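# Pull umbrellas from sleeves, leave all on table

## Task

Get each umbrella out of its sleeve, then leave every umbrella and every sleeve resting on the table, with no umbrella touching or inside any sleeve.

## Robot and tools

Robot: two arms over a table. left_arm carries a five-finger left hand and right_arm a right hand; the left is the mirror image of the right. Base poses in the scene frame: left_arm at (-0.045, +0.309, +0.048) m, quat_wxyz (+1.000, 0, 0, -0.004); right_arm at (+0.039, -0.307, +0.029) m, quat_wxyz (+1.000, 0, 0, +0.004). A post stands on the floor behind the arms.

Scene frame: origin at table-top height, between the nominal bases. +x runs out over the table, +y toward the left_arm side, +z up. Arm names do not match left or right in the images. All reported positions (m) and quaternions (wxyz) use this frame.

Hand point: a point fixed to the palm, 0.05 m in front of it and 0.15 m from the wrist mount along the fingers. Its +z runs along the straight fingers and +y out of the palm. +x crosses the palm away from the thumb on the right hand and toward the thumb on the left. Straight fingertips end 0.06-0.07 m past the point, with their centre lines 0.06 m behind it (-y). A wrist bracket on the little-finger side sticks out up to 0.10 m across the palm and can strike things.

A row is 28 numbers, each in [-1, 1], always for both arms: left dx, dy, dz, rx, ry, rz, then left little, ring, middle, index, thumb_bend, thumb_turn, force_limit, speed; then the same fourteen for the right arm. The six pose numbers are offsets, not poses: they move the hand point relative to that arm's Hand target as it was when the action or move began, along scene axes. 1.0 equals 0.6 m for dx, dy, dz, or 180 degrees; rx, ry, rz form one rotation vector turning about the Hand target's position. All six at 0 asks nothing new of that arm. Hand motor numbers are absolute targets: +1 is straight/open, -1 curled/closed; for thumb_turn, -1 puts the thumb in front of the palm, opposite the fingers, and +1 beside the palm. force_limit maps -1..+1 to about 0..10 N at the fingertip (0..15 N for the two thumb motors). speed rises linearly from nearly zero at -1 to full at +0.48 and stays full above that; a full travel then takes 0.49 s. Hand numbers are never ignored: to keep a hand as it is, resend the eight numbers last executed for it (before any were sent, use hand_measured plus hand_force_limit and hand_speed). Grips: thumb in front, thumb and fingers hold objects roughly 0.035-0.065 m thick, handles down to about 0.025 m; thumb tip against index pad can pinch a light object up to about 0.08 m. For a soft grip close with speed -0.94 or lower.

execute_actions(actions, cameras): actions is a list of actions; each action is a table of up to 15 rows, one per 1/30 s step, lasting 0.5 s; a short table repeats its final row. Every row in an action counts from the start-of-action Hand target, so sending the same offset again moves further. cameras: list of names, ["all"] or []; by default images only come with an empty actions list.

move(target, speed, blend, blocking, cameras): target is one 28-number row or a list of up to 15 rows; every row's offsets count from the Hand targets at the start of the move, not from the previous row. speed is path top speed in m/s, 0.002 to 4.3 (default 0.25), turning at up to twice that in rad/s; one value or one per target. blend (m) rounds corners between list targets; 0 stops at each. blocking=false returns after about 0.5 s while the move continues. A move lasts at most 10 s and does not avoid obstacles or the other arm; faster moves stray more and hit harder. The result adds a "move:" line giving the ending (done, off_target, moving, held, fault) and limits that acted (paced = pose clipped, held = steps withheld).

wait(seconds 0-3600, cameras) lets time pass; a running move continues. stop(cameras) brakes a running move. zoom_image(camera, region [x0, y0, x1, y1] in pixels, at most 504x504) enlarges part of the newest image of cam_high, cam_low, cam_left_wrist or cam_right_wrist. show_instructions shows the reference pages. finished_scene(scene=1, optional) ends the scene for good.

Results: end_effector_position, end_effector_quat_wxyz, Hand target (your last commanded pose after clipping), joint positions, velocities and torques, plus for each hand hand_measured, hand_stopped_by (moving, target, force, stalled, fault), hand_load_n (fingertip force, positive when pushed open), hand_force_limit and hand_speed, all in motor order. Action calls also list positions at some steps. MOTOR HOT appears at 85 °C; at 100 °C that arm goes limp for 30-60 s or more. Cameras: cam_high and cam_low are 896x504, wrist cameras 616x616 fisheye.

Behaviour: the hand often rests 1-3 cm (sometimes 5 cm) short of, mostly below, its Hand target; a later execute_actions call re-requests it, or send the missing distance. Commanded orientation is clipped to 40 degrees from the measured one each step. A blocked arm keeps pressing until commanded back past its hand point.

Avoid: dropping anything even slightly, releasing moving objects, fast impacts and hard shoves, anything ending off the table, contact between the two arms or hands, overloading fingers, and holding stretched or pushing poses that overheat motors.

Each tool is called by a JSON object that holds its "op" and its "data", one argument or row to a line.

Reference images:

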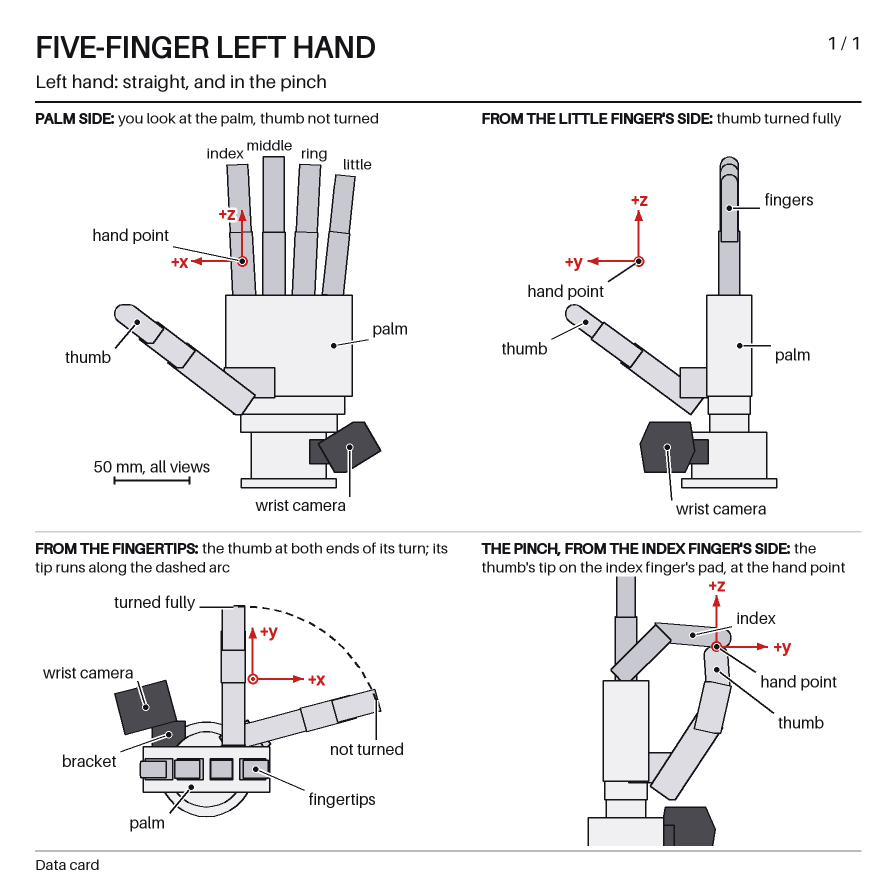

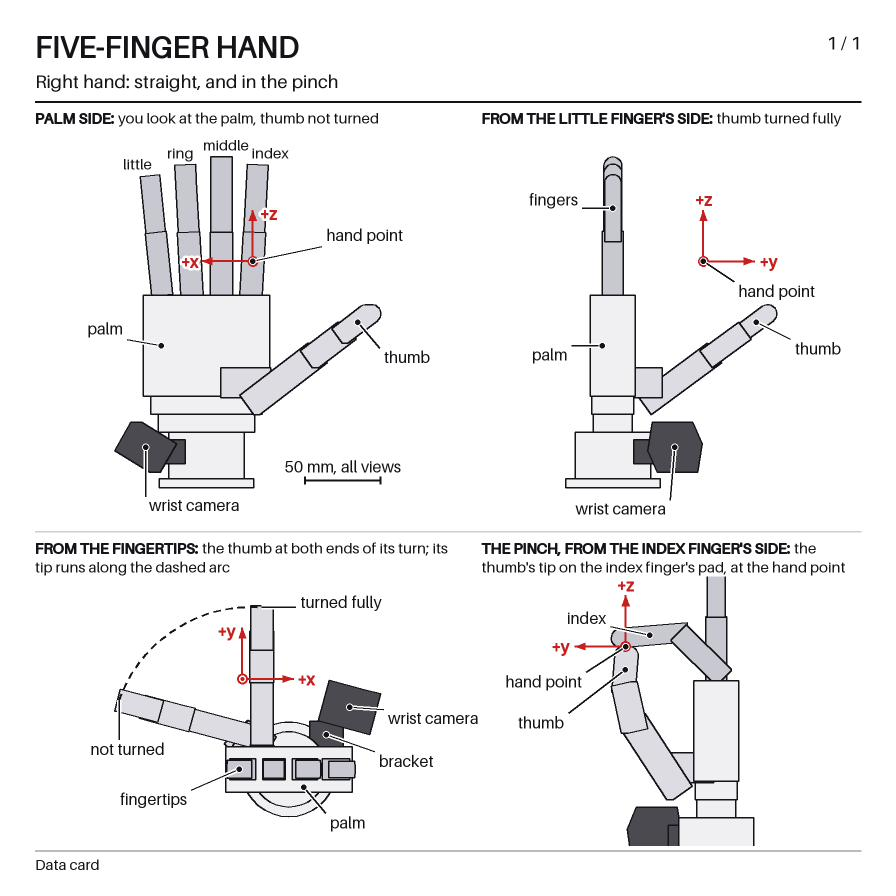

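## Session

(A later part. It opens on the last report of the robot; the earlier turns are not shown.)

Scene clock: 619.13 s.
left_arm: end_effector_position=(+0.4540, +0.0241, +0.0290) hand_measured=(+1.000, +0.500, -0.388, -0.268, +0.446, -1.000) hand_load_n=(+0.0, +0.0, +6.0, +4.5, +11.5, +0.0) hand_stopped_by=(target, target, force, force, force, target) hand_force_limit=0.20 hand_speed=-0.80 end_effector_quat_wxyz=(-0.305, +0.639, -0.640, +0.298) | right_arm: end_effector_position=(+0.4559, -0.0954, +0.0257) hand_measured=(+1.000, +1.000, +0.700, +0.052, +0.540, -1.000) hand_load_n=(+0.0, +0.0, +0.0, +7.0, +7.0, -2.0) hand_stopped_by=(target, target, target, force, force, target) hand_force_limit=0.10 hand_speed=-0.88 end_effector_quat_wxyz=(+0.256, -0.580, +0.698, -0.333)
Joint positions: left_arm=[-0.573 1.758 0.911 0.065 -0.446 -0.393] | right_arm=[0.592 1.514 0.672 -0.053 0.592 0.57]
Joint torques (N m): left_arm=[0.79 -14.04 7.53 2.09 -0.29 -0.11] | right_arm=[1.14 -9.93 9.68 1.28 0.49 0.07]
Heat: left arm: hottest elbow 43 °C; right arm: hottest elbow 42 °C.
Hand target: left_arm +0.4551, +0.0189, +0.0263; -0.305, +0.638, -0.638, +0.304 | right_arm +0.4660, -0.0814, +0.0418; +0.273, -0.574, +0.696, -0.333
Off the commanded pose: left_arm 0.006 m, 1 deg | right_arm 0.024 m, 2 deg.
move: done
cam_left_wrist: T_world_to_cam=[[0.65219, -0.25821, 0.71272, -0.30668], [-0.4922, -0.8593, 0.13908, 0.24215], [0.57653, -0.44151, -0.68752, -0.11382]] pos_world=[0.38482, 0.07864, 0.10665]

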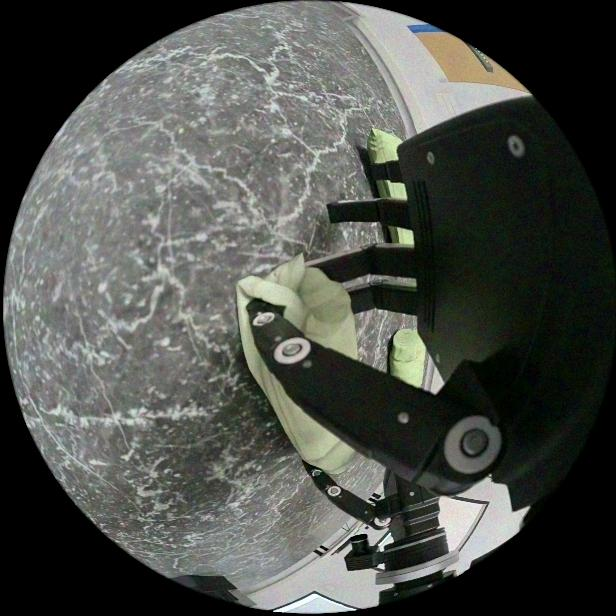

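{"op": "move", "data": {
  "target": [0, 0.03, 0, 0, 0, 0, 1, 0.5, -0.5, -0.4, 0.1, -1, 0.2, -0.8, 0, -0.075, 0.004, 0, 0, 0, 1, 1, 0.7, -0.2, 0.1, -1, 0.1, -0.88],
  "speed": 0.04,
  "cameras": ["cam_right_wrist", "cam_high"]
}}

{"op": "zoom_image", "data": {
  "camera": "cam_right_wrist",
  "region": [220, 180, 440, 400]
}}

{"op": "zoom_image", "data": {
  "camera": "cam_high",
  "region": [350, 200, 500, 350]
}}

Scene clock: 625.10 s.
left_arm: end_effector_position=(+0.4509, +0.0193, +0.0269) hand_measured=(+1.000, +0.500, -0.388, -0.268, +0.446, -1.000) hand_load_n=(+0.0, +0.0, +6.0, +2.5, +10.5, +3.0) hand_stopped_by=(target, target, force, force, force, target) hand_force_limit=0.20 hand_speed=-0.80 end_effector_quat_wxyz=(-0.292, +0.638, -0.640, +0.313) | right_arm: end_effector_position=(+0.4553, -0.1079, +0.0362) hand_measured=(+1.000, +1.000, +0.700, +0.052, +0.540, -1.000) hand_load_n=(+0.0, +0.0, +0.0, +6.5, +7.0, +0.5) hand_stopped_by=(target, target, target, force, force, target) hand_force_limit=0.10 hand_speed=-0.88 end_effector_quat_wxyz=(+0.273, -0.585, +0.695, -0.316)
Joint positions: left_arm=[-0.571 1.758 0.893 0.102 -0.411 -0.398] | right_arm=[0.54 1.457 0.636 -0.024 0.514 0.52]
Joint torques (N m): left_arm=[3.43 -15.62 6.43 1.61 -0.73 0.14] | right_arm=[-3.08 -10.05 6.58 2.59 0.83 -0.35]
Heat: left arm: hottest elbow 43 °C; right arm: hottest elbow 42 °C.
Hand target: left_arm +0.4550, +0.0369, +0.0262; -0.305, +0.638, -0.638, +0.304 | right_arm +0.4660, -0.1264, +0.0442; +0.273, -0.574, +0.696, -0.333
Off the commanded pose: left_arm 0.018 m, 2 deg | right_arm 0.023 m, 2 deg.
move: off_target (left_arm, right_arm)
cam_right_wrist: T_world_to_cam=[[-0.68137, -0.15622, -0.71507, 0.31871], [-0.37051, 0.91616, 0.1529, 0.26722], [0.63123, 0.36912, -0.68212, -0.11177]] pos_world=[0.38673, -0.15377, 0.1108]
Images, in order (width x height): cam_high 896x504, cam_right_wrist 616x616.

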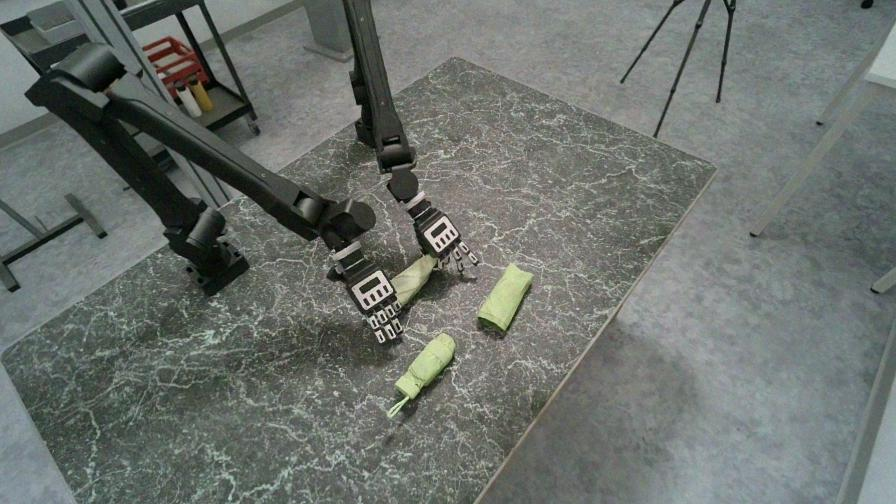

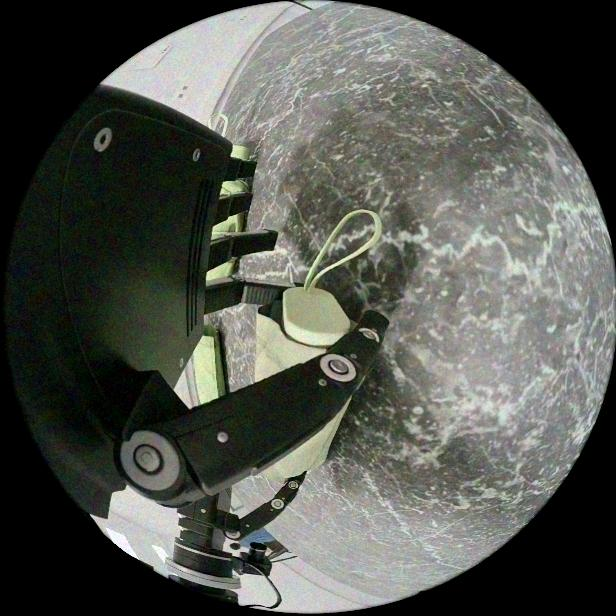

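Scaled by 2.291 from the camera's image (finer frame: 880x880).

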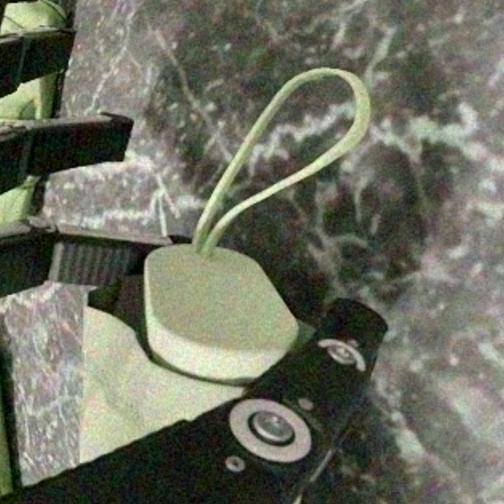

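Scaled by 3.360 from the camera's image (finer frame: 1280x720).

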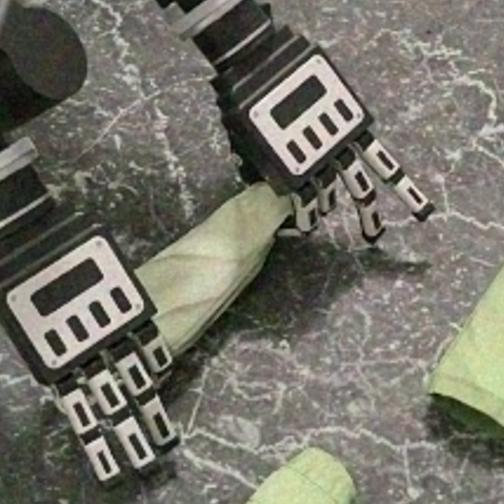

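{"op": "move", "data": {
  "target": [
    [0, 0, 0, 0, 0, 0, 1, 0.5, -0.5, -0.4, 0.1, -1, 0.2, -0.8, 0, 0, 0, 0, 0, 0, 1, 1, 0.7, -0.25, 0.05, -1, 0.45, -0.88],
    [0, 0.04, 0.004, 0, 0, 0, 1, 0.5, -0.5, -0.4, 0.1, -1, 0.2, -0.8, 0, -0.04, 0, 0, 0, 0, 1, 1, 0.7, -0.25, 0.05, -1, 0.45, -0.88]
  ],
  "speed": 0.03,
  "cameras": ["cam_right_wrist", "cam_high"]
}}

{"op": "zoom_image", "data": {
  "camera": "cam_right_wrist",
  "region": [220, 180, 440, 400]
}}

{"op": "zoom_image", "data": {
  "camera": "cam_high",
  "region": [350, 200, 500, 350]
}}

Scene clock: 634.10 s.
left_arm: end_effector_position=(+0.4502, +0.0553, +0.0217) hand_measured=(+1.000, +0.500, -0.388, -0.270, +0.446, -1.000) hand_load_n=(+0.0, +0.0, +5.0, +0.0, +9.0, +1.5) hand_stopped_by=(target, target, force, force, force, target) hand_force_limit=0.20 hand_speed=-0.80 end_effector_quat_wxyz=(-0.298, +0.640, -0.642, +0.298) | right_arm: end_effector_position=(+0.4585, -0.1469, +0.0362) hand_measured=(+1.000, +1.000, +0.700, +0.044, +0.168, -1.000) hand_load_n=(+0.0, +0.0, +0.0, +0.0, +0.0, +0.0) hand_stopped_by=(target, target, target, force, force, target) hand_force_limit=0.45 hand_speed=-0.88 end_effector_quat_wxyz=(+0.262, -0.582, +0.697, -0.327)
Joint positions: left_arm=[-0.514 1.736 0.849 0.116 -0.39 -0.354] | right_arm=[0.455 1.425 0.599 0 0.488 0.449]
Joint torques (N m): left_arm=[2.43 -15.44 6.84 1.91 -0.2 0.07] | right_arm=[-1.32 -8.76 6.99 2.81 0.23 -0.15]
Heat: left arm: hottest elbow 42 °C; right arm: hottest elbow 42 °C.
Hand target: left_arm +0.4550, +0.0609, +0.0285; -0.305, +0.638, -0.638, +0.304 | right_arm +0.4660, -0.1503, +0.0442; +0.273, -0.575, +0.696, -0.332
Off the commanded pose: left_arm 0.010 m, 1 deg | right_arm 0.011 m, 2 deg.
move: off_target (right_arm)
cam_right_wrist: T_world_to_cam=[[-0.68579, -0.16034, -0.70992, 0.31599], [-0.35088, 0.92742, 0.12949, 0.29775], [0.63763, 0.33791, -0.69227, -0.10658]] pos_world=[0.38913, -0.18946, 0.11199]
Images, in order (width x height): cam_high 896x504, cam_right_wrist 616x616.

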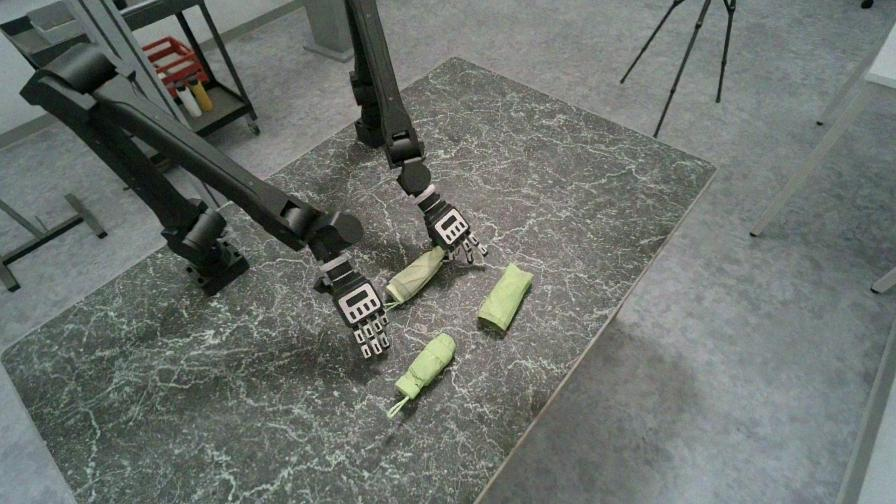

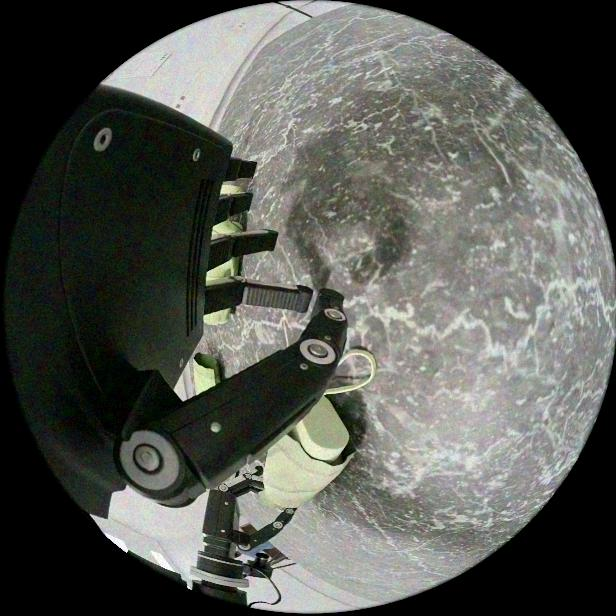

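Scaled by 2.291 from the camera's image (finer frame: 880x880).

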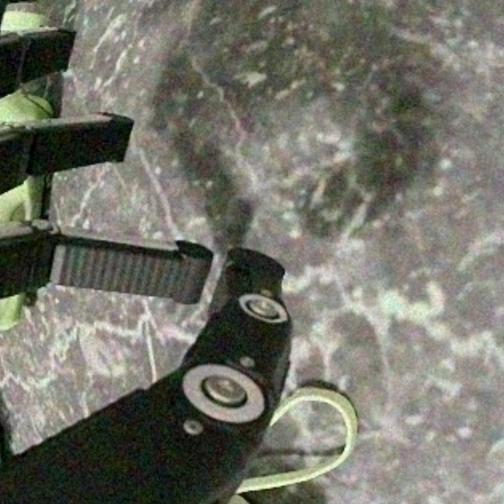

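Scaled by 3.360 from the camera's image (finer frame: 1280x720).

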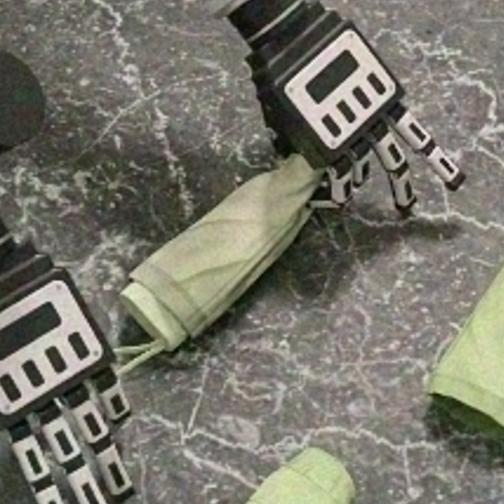

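{"op": "zoom_image", "data": {
  "camera": "cam_right_wrist",
  "region": [220, 320, 400, 540]
}}

{"op": "zoom_image", "data": {
  "camera": "cam_high",
  "region": [370, 240, 470, 320]
}}

Scaled by 2.291 from the camera's image (finer frame: 880x880).

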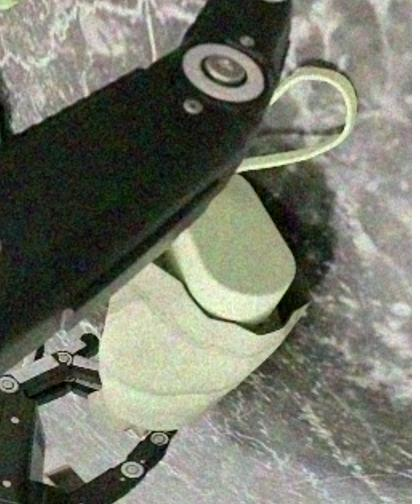

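Scaled by 5.040 from the camera's image (finer frame: 1280x720).

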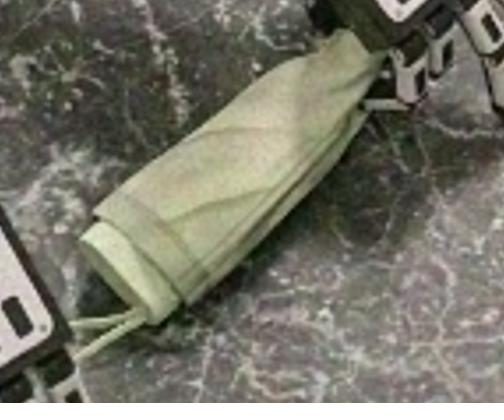

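{"op": "move", "data": {
  "target": [
    [0, 0, 0, 0, 0, 0, 1, 0.5, -0.5, -0.4, 0.1, -1, 0.2, -0.8, 0, 0, 0, 0, 0, 0, 1, 1, 0.7, 0.45, 0.85, -1, 0.3, -0.5],
    [0, 0, 0, 0, 0, 0, 1, 0.5, -0.5, -0.4, 0.1, -1, 0.2, -0.8, 0, 0, 0.11, 0, 0, 0, 1, 1, 0.7, 0.45, 0.85, -1, 0.3, -0.5],
    [0, 0, 0, 0, 0, 0, 1, 0.5, -0.5, -0.4, 0.1, -1, 0.2, -0.8, -0.02, 0.13, 0.11, 0, 0, 0, 1, 1, 0.7, 0.45, 0.85, -1, 0.3, -0.5]
  ],
  "speed": 0.08,
  "cameras": ["cam_right_wrist", "cam_high"]
}}

{"op": "zoom_image", "data": {
  "camera": "cam_right_wrist",
  "region": [240, 200, 440, 400]
}}

Scene clock: 652.07 s.
left_arm: end_effector_position=(+0.4502, +0.0553, +0.0217) hand_measured=(+1.000, +0.500, -0.388, -0.270, +0.446, -1.000) hand_load_n=(+0.0, +0.0, +5.0, +0.0, +9.0, +1.5) hand_stopped_by=(target, target, force, force, force, target) hand_force_limit=0.20 hand_speed=-0.80 end_effector_quat_wxyz=(-0.298, +0.640, -0.642, +0.298) | right_arm: end_effector_position=(+0.4459, -0.0845, +0.1002) hand_measured=(+1.000, +1.000, +0.700, +0.450, +0.850, -1.000) hand_load_n=(+0.0, +0.0, +0.0, +0.0, +0.0, +0.0) hand_stopped_by=(target, target, target, target, target, target) hand_force_limit=0.30 hand_speed=-0.50 end_effector_quat_wxyz=(+0.266, -0.577, +0.696, -0.334)
Joint positions: left_arm=[-0.514 1.736 0.849 0.116 -0.39 -0.354] | right_arm=[0.632 1.34 0.742 -0.296 0.616 0.603]
Joint torques (N m): left_arm=[2.49 -15.68 6.8 1.92 -0.19 0.08] | right_arm=[1.08 -6.48 11.58 1.16 0.52 0.04]
Heat: left arm: hottest elbow 42 °C; right arm: hottest elbow 42 °C.
Hand target: left_arm +0.4550, +0.0609, +0.0285; -0.305, +0.638, -0.638, +0.304 | right_arm +0.4540, -0.0724, +0.1102; +0.273, -0.574, +0.696, -0.333
Off the commanded pose: left_arm 0.010 m, 1 deg | right_arm 0.018 m, 1 deg.
move: off_target (right_arm)
cam_right_wrist: T_world_to_cam=[[-0.67507, -0.15817, -0.7206, 0.35934], [-0.34709, 0.92999, 0.12103, 0.22644], [0.65101, 0.33182, -0.6827, -0.08276]] pos_world=[0.37506, -0.12628, 0.17503]
Images, in order (width x height): cam_high 896x504, cam_right_wrist 616x616.

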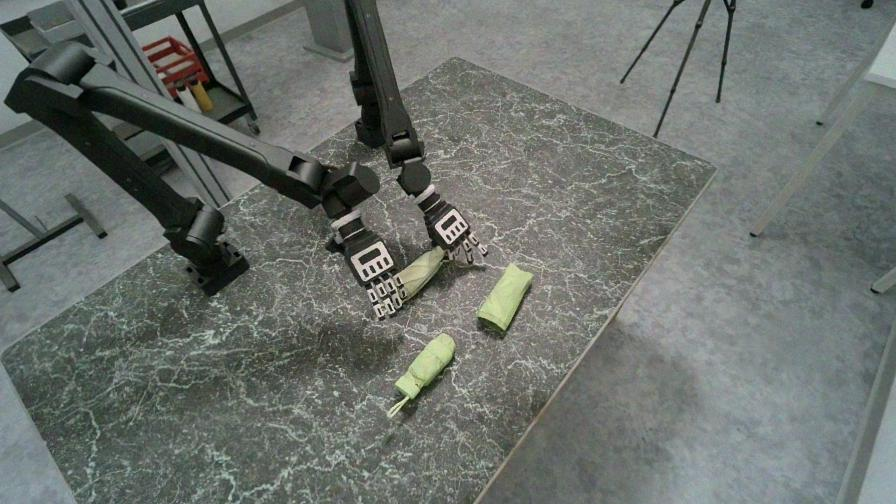

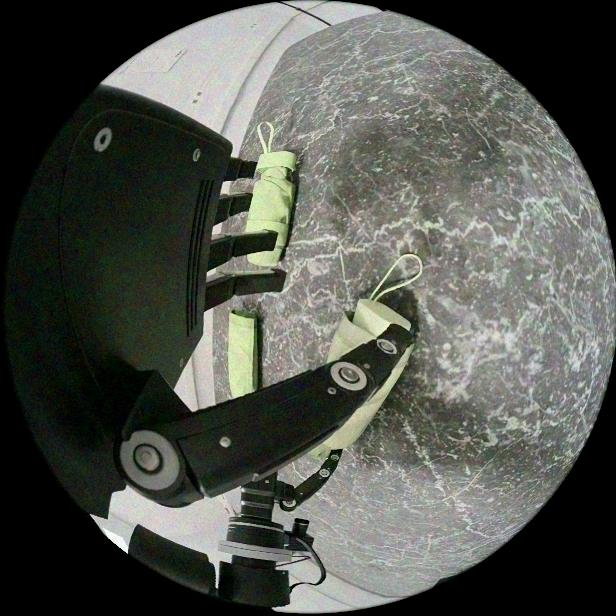

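Scaled by 2.520 from the camera's image (finer frame: 880x880).

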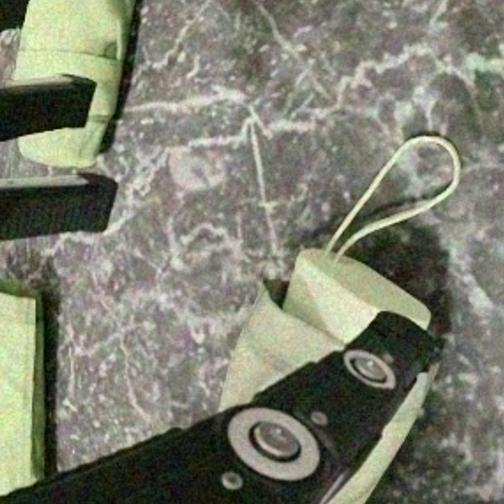

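{"op": "move", "data": {
  "target": [0, 0, 0, 0, 0, 0, 1, 0.5, -0.5, -0.4, 0.1, -1, 0.2, -0.8, -0.004, 0.037, -0.075, 0, 0, 0, 1, 1, 0.7, 0.45, 0.9, -1, 0.3, -0.5],
  "speed": 0.08,
  "cameras": ["cam_right_wrist"]
}}

{"op": "zoom_image", "data": {
  "camera": "cam_right_wrist",
  "region": [240, 200, 440, 400]
}}

Scene clock: 659.40 s.
left_arm: end_effector_position=(+0.4502, +0.0553, +0.0217) hand_measured=(+1.000, +0.500, -0.388, -0.270, +0.446, -1.000) hand_load_n=(+0.0, +0.0, +5.0, +0.0, +9.0, +1.5) hand_stopped_by=(target, target, force, force, force, target) hand_force_limit=0.20 hand_speed=-0.80 end_effector_quat_wxyz=(-0.298, +0.640, -0.642, +0.298) | right_arm: end_effector_position=(+0.4449, -0.0636, +0.0591) hand_measured=(+1.000, +1.000, +0.700, +0.450, +0.900, -1.000) hand_load_n=(+0.0, +0.0, +0.0, +0.0, +0.0, +0.0) hand_stopped_by=(target, target, target, target, target, target) hand_force_limit=0.30 hand_speed=-0.50 end_effector_quat_wxyz=(+0.256, -0.580, +0.697, -0.334)
Joint positions: left_arm=[-0.514 1.736 0.849 0.116 -0.39 -0.354] | right_arm=[0.679 1.462 0.742 -0.222 0.646 0.652]
Joint torques (N m): left_arm=[2.49 -15.5 6.79 1.91 -0.2 0.07] | right_arm=[1.08 -8 8.85 2.59 0.57 0.12]
Heat: left arm: hottest elbow 42 °C; right arm: hottest elbow 43 °C.
Hand target: left_arm +0.4550, +0.0609, +0.0285; -0.305, +0.638, -0.638, +0.304 | right_arm +0.4516, -0.0502, +0.0652; +0.273, -0.574, +0.696, -0.332
Off the commanded pose: left_arm 0.010 m, 1 deg | right_arm 0.016 m, 2 deg.
move: off_target (right_arm)
cam_right_wrist: T_world_to_cam=[[-0.68627, -0.16478, -0.70844, 0.3361], [-0.34257, 0.93243, 0.11497, 0.21017], [0.64162, 0.32159, -0.69635, -0.11281]] pos_world=[0.37504, -0.1043, 0.13539]

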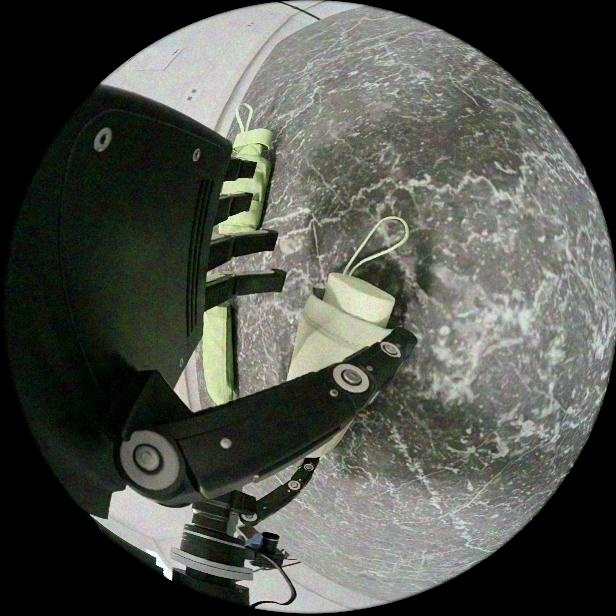

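Scaled by 2.520 from the camera's image (finer frame: 880x880).

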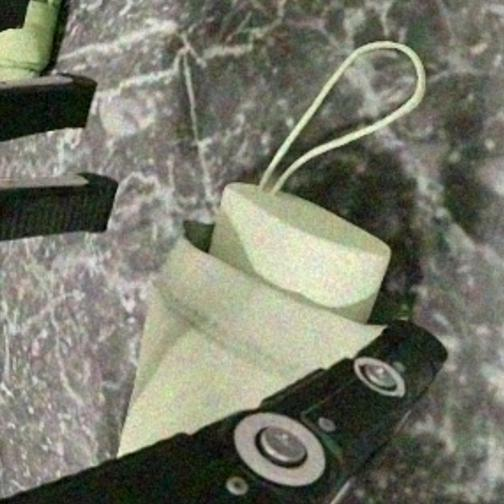

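{"op": "move", "data": {
  "target": [0, 0, 0, 0, 0, 0, 1, 0.5, -0.5, -0.4, 0.1, -1, 0.2, -0.8, -0.004, -0.032, -0.045, 0, 0, 0, 1, 1, 0.7, 0.45, 0.85, -1, 0.3, -0.5],
  "speed": 0.06,
  "cameras": ["cam_right_wrist"]
}}

{"op": "zoom_image", "data": {
  "camera": "cam_right_wrist",
  "region": [220, 180, 440, 400]
}}

Scene clock: 671.60 s.
left_arm: end_effector_position=(+0.4502, +0.0553, +0.0217) hand_measured=(+1.000, +0.500, -0.388, -0.270, +0.446, -1.000) hand_load_n=(+0.0, +0.0, +5.0, +0.5, +8.5, +1.5) hand_stopped_by=(target, target, force, force, force, target) hand_force_limit=0.20 hand_speed=-0.80 end_effector_quat_wxyz=(-0.298, +0.640, -0.642, +0.298) | right_arm: end_effector_position=(+0.4425, -0.0660, +0.0396) hand_measured=(+1.000, +1.000, +0.700, +0.450, +0.850, -1.000) hand_load_n=(+0.0, +0.0, +0.0, +0.0, +0.0, +0.0) hand_stopped_by=(target, target, target, target, target, target) hand_force_limit=0.30 hand_speed=-0.50 end_effector_quat_wxyz=(+0.271, -0.578, +0.695, -0.330)
Joint positions: left_arm=[-0.514 1.736 0.849 0.116 -0.39 -0.354] | right_arm=[0.673 1.488 0.687 -0.104 0.633 0.639]
Joint torques (N m): left_arm=[2.32 -15.56 6.79 1.89 -0.2 0.08] | right_arm=[-1.61 -8.12 7.24 2.76 0.29 -0.21]
Heat: left arm: hottest elbow 42 °C; right arm: hottest elbow 43 °C.
Hand target: left_arm +0.4550, +0.0609, +0.0285; -0.305, +0.638, -0.638, +0.304 | right_arm +0.4491, -0.0694, +0.0381; +0.273, -0.575, +0.696, -0.332
Off the commanded pose: left_arm 0.010 m, 1 deg | right_arm 0.008 m, 1 deg.
move: done
cam_right_wrist: T_world_to_cam=[[-0.67059, -0.15609, -0.72522, 0.31463], [-0.3548, 0.92603, 0.12876, 0.21821], [0.65148, 0.34366, -0.67637, -0.12778]] pos_world=[0.37166, -0.10905, 0.11365]

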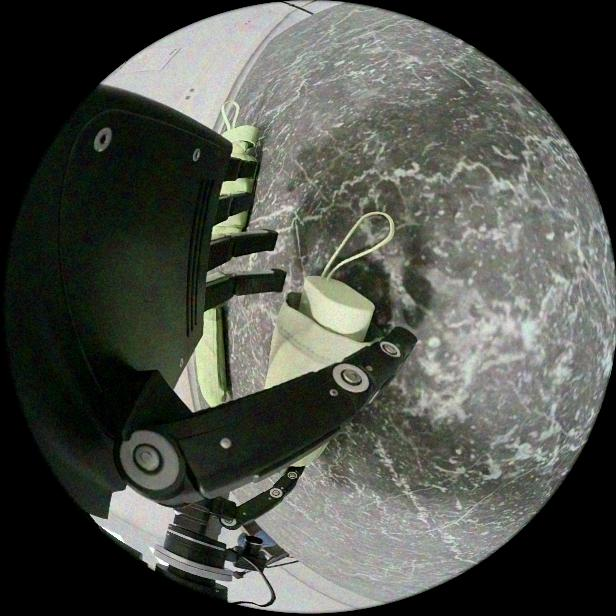

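Scaled by 2.291 from the camera's image (finer frame: 880x880).

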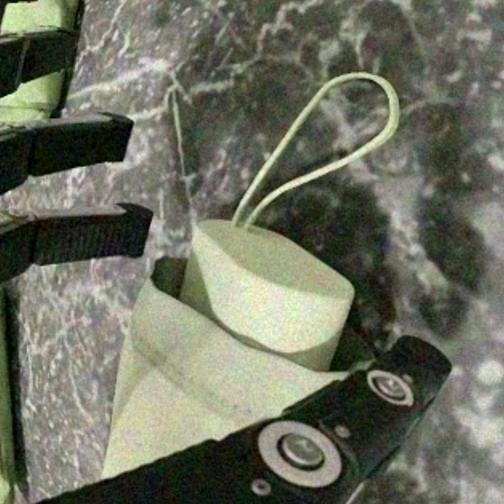

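{"op": "move", "data": {
  "target": [0, 0, 0, 0, 0, 0, 1, 0.5, -0.5, -0.4, 0.1, -1, 0.2, -0.8, 0, 0, -0.015, 0, 0, 0, 1, 1, 0.7, 0.45, 0.85, -1, 0.3, -0.5],
  "speed": 0.06,
  "cameras": ["cam_right_wrist"]
}}

{"op": "zoom_image", "data": {
  "camera": "cam_right_wrist",
  "region": [220, 180, 440, 400]
}}

Scene clock: 677.17 s.
left_arm: end_effector_position=(+0.4502, +0.0553, +0.0217) hand_measured=(+1.000, +0.500, -0.388, -0.270, +0.446, -1.000) hand_load_n=(+0.0, +0.0, +5.0, +0.0, +8.5, +1.5) hand_stopped_by=(target, target, force, force, force, target) hand_force_limit=0.20 hand_speed=-0.80 end_effector_quat_wxyz=(-0.298, +0.640, -0.642, +0.298) | right_arm: end_effector_position=(+0.4427, -0.0658, +0.0306) hand_measured=(+1.000, +1.000, +0.700, +0.450, +0.850, -1.000) hand_load_n=(-0.5, +0.0, +0.0, +0.0, +0.0, +0.0) hand_stopped_by=(target, target, target, target, target, target) hand_force_limit=0.30 hand_speed=-0.50 end_effector_quat_wxyz=(+0.271, -0.578, +0.695, -0.331)
Joint positions: left_arm=[-0.514 1.736 0.849 0.116 -0.39 -0.354] | right_arm=[0.673 1.512 0.68 -0.073 0.633 0.639]
Joint torques (N m): left_arm=[2.49 -15.5 6.82 1.94 -0.2 0.07] | right_arm=[-1.61 -8.23 6.97 2.7 0.33 -0.14]
Heat: left arm: hottest elbow 42 °C; right arm: hottest elbow 43 °C.
Hand target: left_arm +0.4550, +0.0609, +0.0285; -0.305, +0.638, -0.638, +0.304 | right_arm +0.4492, -0.0694, +0.0291; +0.273, -0.574, +0.696, -0.333
Off the commanded pose: left_arm 0.010 m, 1 deg | right_arm 0.007 m, 1 deg.
move: done
cam_right_wrist: T_world_to_cam=[[-0.67054, -0.15653, -0.72517, 0.30818], [-0.3551, 0.92596, 0.12848, 0.21948], [0.65137, 0.34366, -0.67647, -0.13398]] pos_world=[0.37186, -0.10895, 0.10465]

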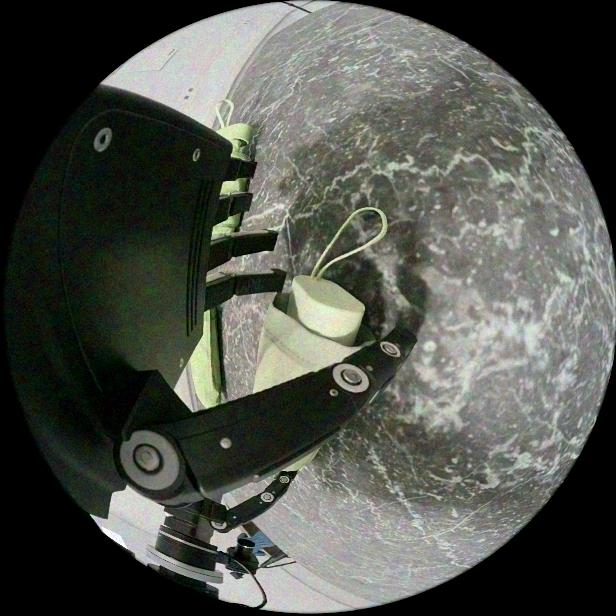

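Scaled by 2.291 from the camera's image (finer frame: 880x880).

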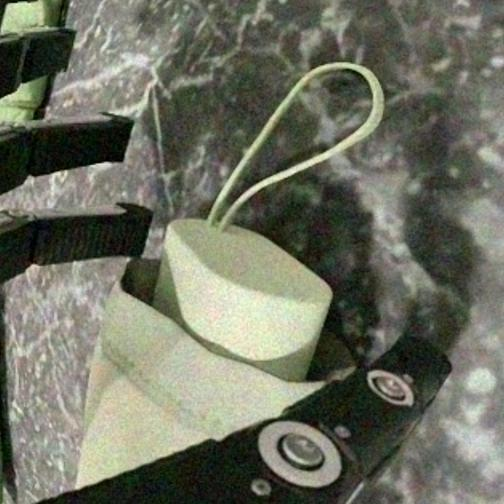

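{"op": "move", "data": {
  "target": [0, 0, 0, 0, 0, 0, 1, 0.5, -0.5, -0.4, 0.1, -1, 0.2, -0.8, 0, 0, 0, 0, 0, 0, 1, 1, 0.7, -0.3, 0.0, -1, 0.2, -0.88],
  "speed": 0.06,
  "cameras": ["cam_right_wrist"]
}}

{"op": "zoom_image", "data": {
  "camera": "cam_right_wrist",
  "region": [220, 180, 440, 400]
}}

Scene clock: 682.23 s.
left_arm: end_effector_position=(+0.4504, +0.0560, +0.0217) hand_measured=(+1.000, +0.500, -0.388, -0.270, +0.446, -1.000) hand_load_n=(+0.0, +0.0, +5.0, +0.0, +9.0, +1.5) hand_stopped_by=(target, target, force, force, force, target) hand_force_limit=0.20 hand_speed=-0.80 end_effector_quat_wxyz=(-0.298, +0.640, -0.642, +0.298) | right_arm: end_effector_position=(+0.4432, -0.0663, +0.0307) hand_measured=(+1.000, +1.000, +0.700, +0.074, +0.614, -1.000) hand_load_n=(-0.5, +0.0, +0.0, +8.0, +9.0, -0.5) hand_stopped_by=(target, target, target, force, force, target) hand_force_limit=0.20 hand_speed=-0.88 end_effector_quat_wxyz=(+0.271, -0.578, +0.695, -0.331)
Joint positions: left_arm=[-0.512 1.736 0.849 0.116 -0.39 -0.351] | right_arm=[0.672 1.512 0.68 -0.072 0.632 0.639]
Joint torques (N m): left_arm=[2.32 -15.56 6.79 1.91 -0.21 0.05] | right_arm=[-1.38 -7.82 6.94 2.69 0.3 -0.14]
Heat: left arm: hottest elbow 42 °C; right arm: hottest elbow 42 °C.
Hand target: left_arm +0.4550, +0.0609, +0.0285; -0.305, +0.638, -0.638, +0.304 | right_arm +0.4492, -0.0694, +0.0291; +0.273, -0.574, +0.696, -0.333
Off the commanded pose: left_arm 0.010 m, 1 deg | right_arm 0.007 m, 0 deg.
move: done
cam_right_wrist: T_world_to_cam=[[-0.67045, -0.15545, -0.72549, 0.30851], [-0.35413, 0.92629, 0.12879, 0.21964], [0.65199, 0.34326, -0.67608, -0.13442]] pos_world=[0.37226, -0.10935, 0.10465]

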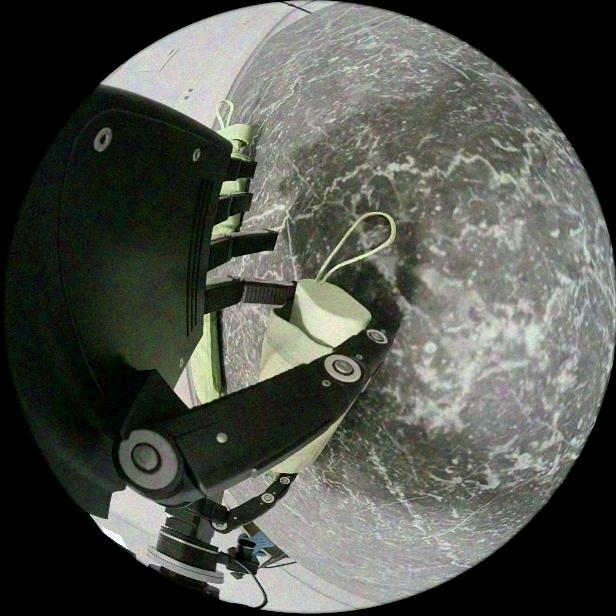

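Scaled by 2.291 from the camera's image (finer frame: 880x880).

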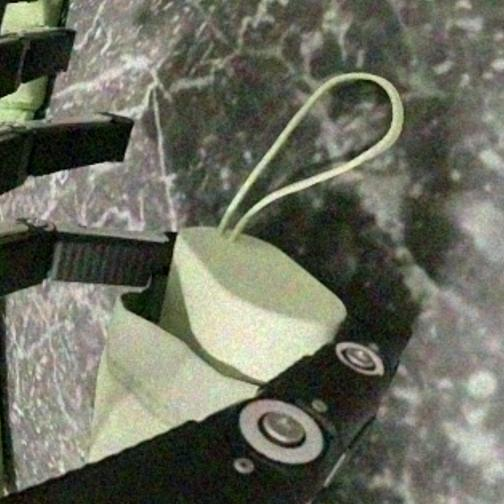

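{"op": "move", "data": {
  "target": [0, 0, 0, 0, 0, 0, 1, 0.5, -0.55, -0.5, 0.05, -1, 0.2, -0.85, 0, 0, 0, 0, 0, 0, 1, 1, 0.7, -0.3, 0.0, -1, 0.2, -0.88],
  "speed": 0.06,
  "cameras": ["cam_left_wrist"]
}}

{"op": "zoom_image", "data": {
  "camera": "cam_left_wrist",
  "region": [180, 200, 400, 480]
}}

Scene clock: 687.60 s.
left_arm: end_effector_position=(+0.4496, +0.0566, +0.0209) hand_measured=(+1.000, +0.500, -0.398, -0.418, +0.446, -1.000) hand_load_n=(+0.0, +0.0, +4.0, +6.0, +11.0, +1.0) hand_stopped_by=(target, target, force, force, force, target) hand_force_limit=0.20 hand_speed=-0.85 end_effector_quat_wxyz=(-0.298, +0.640, -0.643, +0.297) | right_arm: end_effector_position=(+0.4430, -0.0662, +0.0306) hand_measured=(+1.000, +1.000, +0.700, +0.074, +0.614, -1.000) hand_load_n=(+0.0, -0.5, +0.0, +7.5, +9.0, -2.5) hand_stopped_by=(target, target, target, force, force, target) hand_force_limit=0.20 hand_speed=-0.88 end_effector_quat_wxyz=(+0.271, -0.578, +0.695, -0.330)
Joint positions: left_arm=[-0.512 1.736 0.848 0.116 -0.39 -0.35] | right_arm=[0.672 1.512 0.68 -0.072 0.632 0.637]
Joint torques (N m): left_arm=[2.37 -15.56 6.93 1.92 -0.21 0.05] | right_arm=[-1.2 -7.94 6.93 2.56 0.35 -0.11]
Heat: left arm: hottest elbow 42 °C; right arm: hottest elbow 42 °C.
Hand target: left_arm +0.4549, +0.0608, +0.0285; -0.305, +0.638, -0.638, +0.304 | right_arm +0.4492, -0.0694, +0.0291; +0.273, -0.574, +0.696, -0.333
Off the commanded pose: left_arm 0.010 m, 1 deg | right_arm 0.007 m, 1 deg.
move: done
cam_left_wrist: T_world_to_cam=[[0.65977, -0.25864, 0.70556, -0.29284], [-0.49548, -0.85563, 0.14967, 0.27018], [0.56498, -0.44834, -0.69267, -0.09676]] pos_world=[0.38174, 0.11205, 0.09915]

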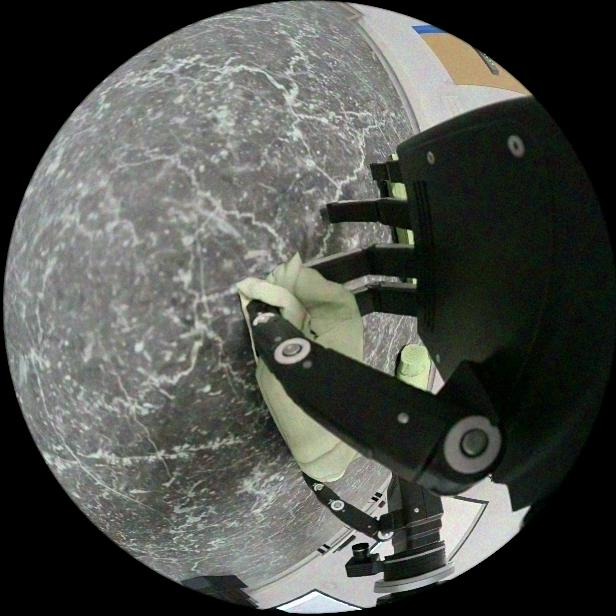

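Scaled by 1.800 from the camera's image (finer frame: 880x880).

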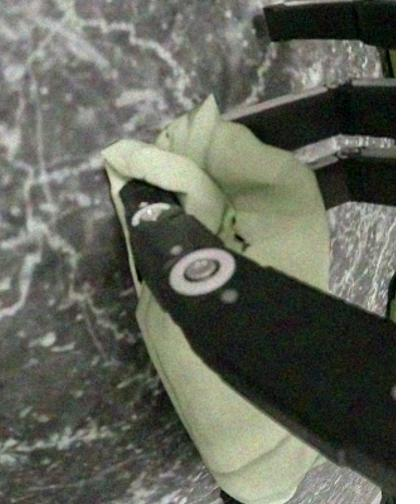

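{"op": "move", "data": {
  "target": [0, 0.03, 0.004, 0, 0, 0, 1, 0.5, -0.55, -0.5, 0.05, -1, 0.2, -0.85, 0, -0.05, 0.006, 0, 0, 0, 1, 1, 0.7, -0.3, 0.0, -1, 0.2, -0.88],
  "speed": 0.025,
  "cameras": ["cam_right_wrist", "cam_high"]
}}

{"op": "zoom_image", "data": {
  "camera": "cam_right_wrist",
  "region": [220, 180, 440, 400]
}}

{"op": "zoom_image", "data": {
  "camera": "cam_high",
  "region": [350, 200, 500, 350]
}}

Scene clock: 692.20 s.
left_arm: end_effector_position=(+0.4463, +0.0562, +0.0235) hand_measured=(+1.000, +0.500, -0.398, -0.418, +0.446, -1.000) hand_load_n=(+0.0, +0.0, +3.5, +5.0, +11.0, +3.0) hand_stopped_by=(target, target, force, force, force, target) hand_force_limit=0.20 hand_speed=-0.85 end_effector_quat_wxyz=(-0.286, +0.639, -0.644, +0.309) | right_arm: end_effector_position=(+0.4413, -0.0762, +0.0308) hand_measured=(+1.000, +1.000, +0.700, +0.074, +0.614, -1.000) hand_load_n=(+0.0, +0.0, +0.0, +7.5, +9.5, +0.0) hand_stopped_by=(target, target, target, force, force, target) hand_force_limit=0.20 hand_speed=-0.88 end_effector_quat_wxyz=(+0.283, -0.581, +0.695, -0.314)
Joint positions: left_arm=[-0.502 1.722 0.83 0.134 -0.351 -0.349] | right_arm=[0.633 1.483 0.64 -0.025 0.572 0.606]
Joint torques (N m): left_arm=[4.54 -15.97 6.39 1.72 -0.75 0.26] | right_arm=[-3.37 -9.23 5.83 2.25 0.96 -0.41]
Heat: left arm: hottest elbow 42 °C; right arm: hottest elbow 42 °C.
Hand target: left_arm +0.4550, +0.0788, +0.0310; -0.305, +0.638, -0.638, +0.304 | right_arm +0.4491, -0.0996, +0.0326; +0.273, -0.574, +0.696, -0.333
Off the commanded pose: left_arm 0.025 m, 2 deg | right_arm 0.025 m, 2 deg.
move: off_target (left_arm, right_arm)
cam_right_wrist: T_world_to_cam=[[-0.67029, -0.14452, -0.72789, 0.30666], [-0.37299, 0.91357, 0.16208, 0.23452], [0.64156, 0.38013, -0.66626, -0.12255]] pos_world=[0.37165, -0.12335, 0.10355]
Images, in order (width x height): cam_high 896x504, cam_right_wrist 616x616.

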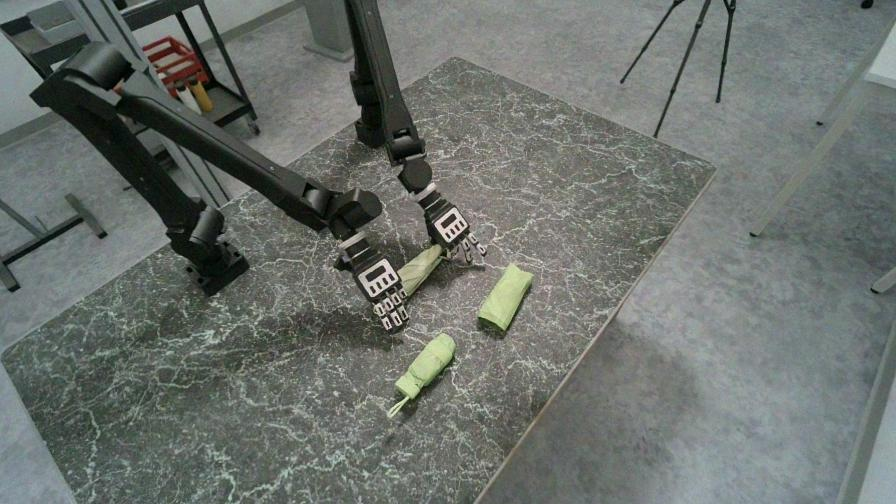

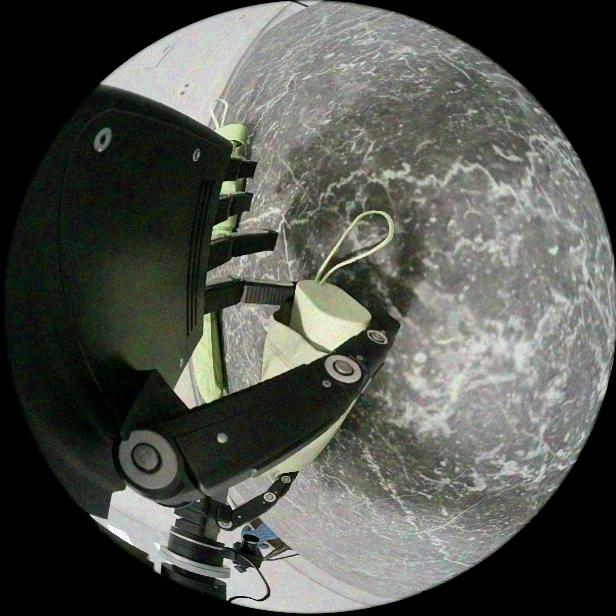

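Scaled by 2.291 from the camera's image (finer frame: 880x880).

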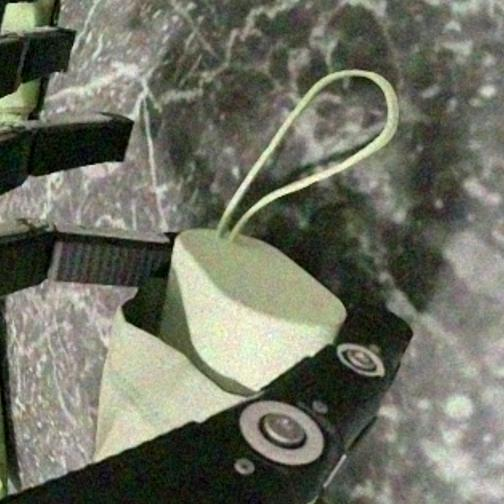

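Scaled by 3.360 from the camera's image (finer frame: 1280x720).

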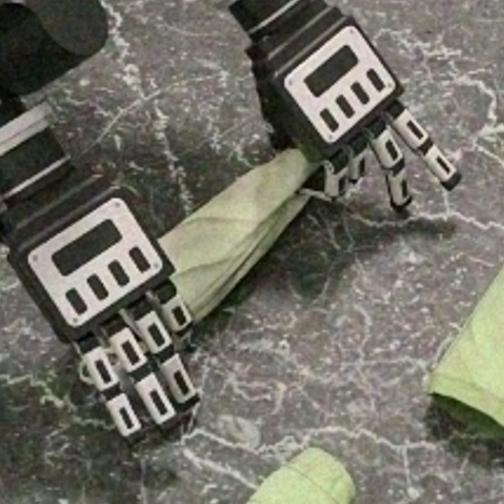

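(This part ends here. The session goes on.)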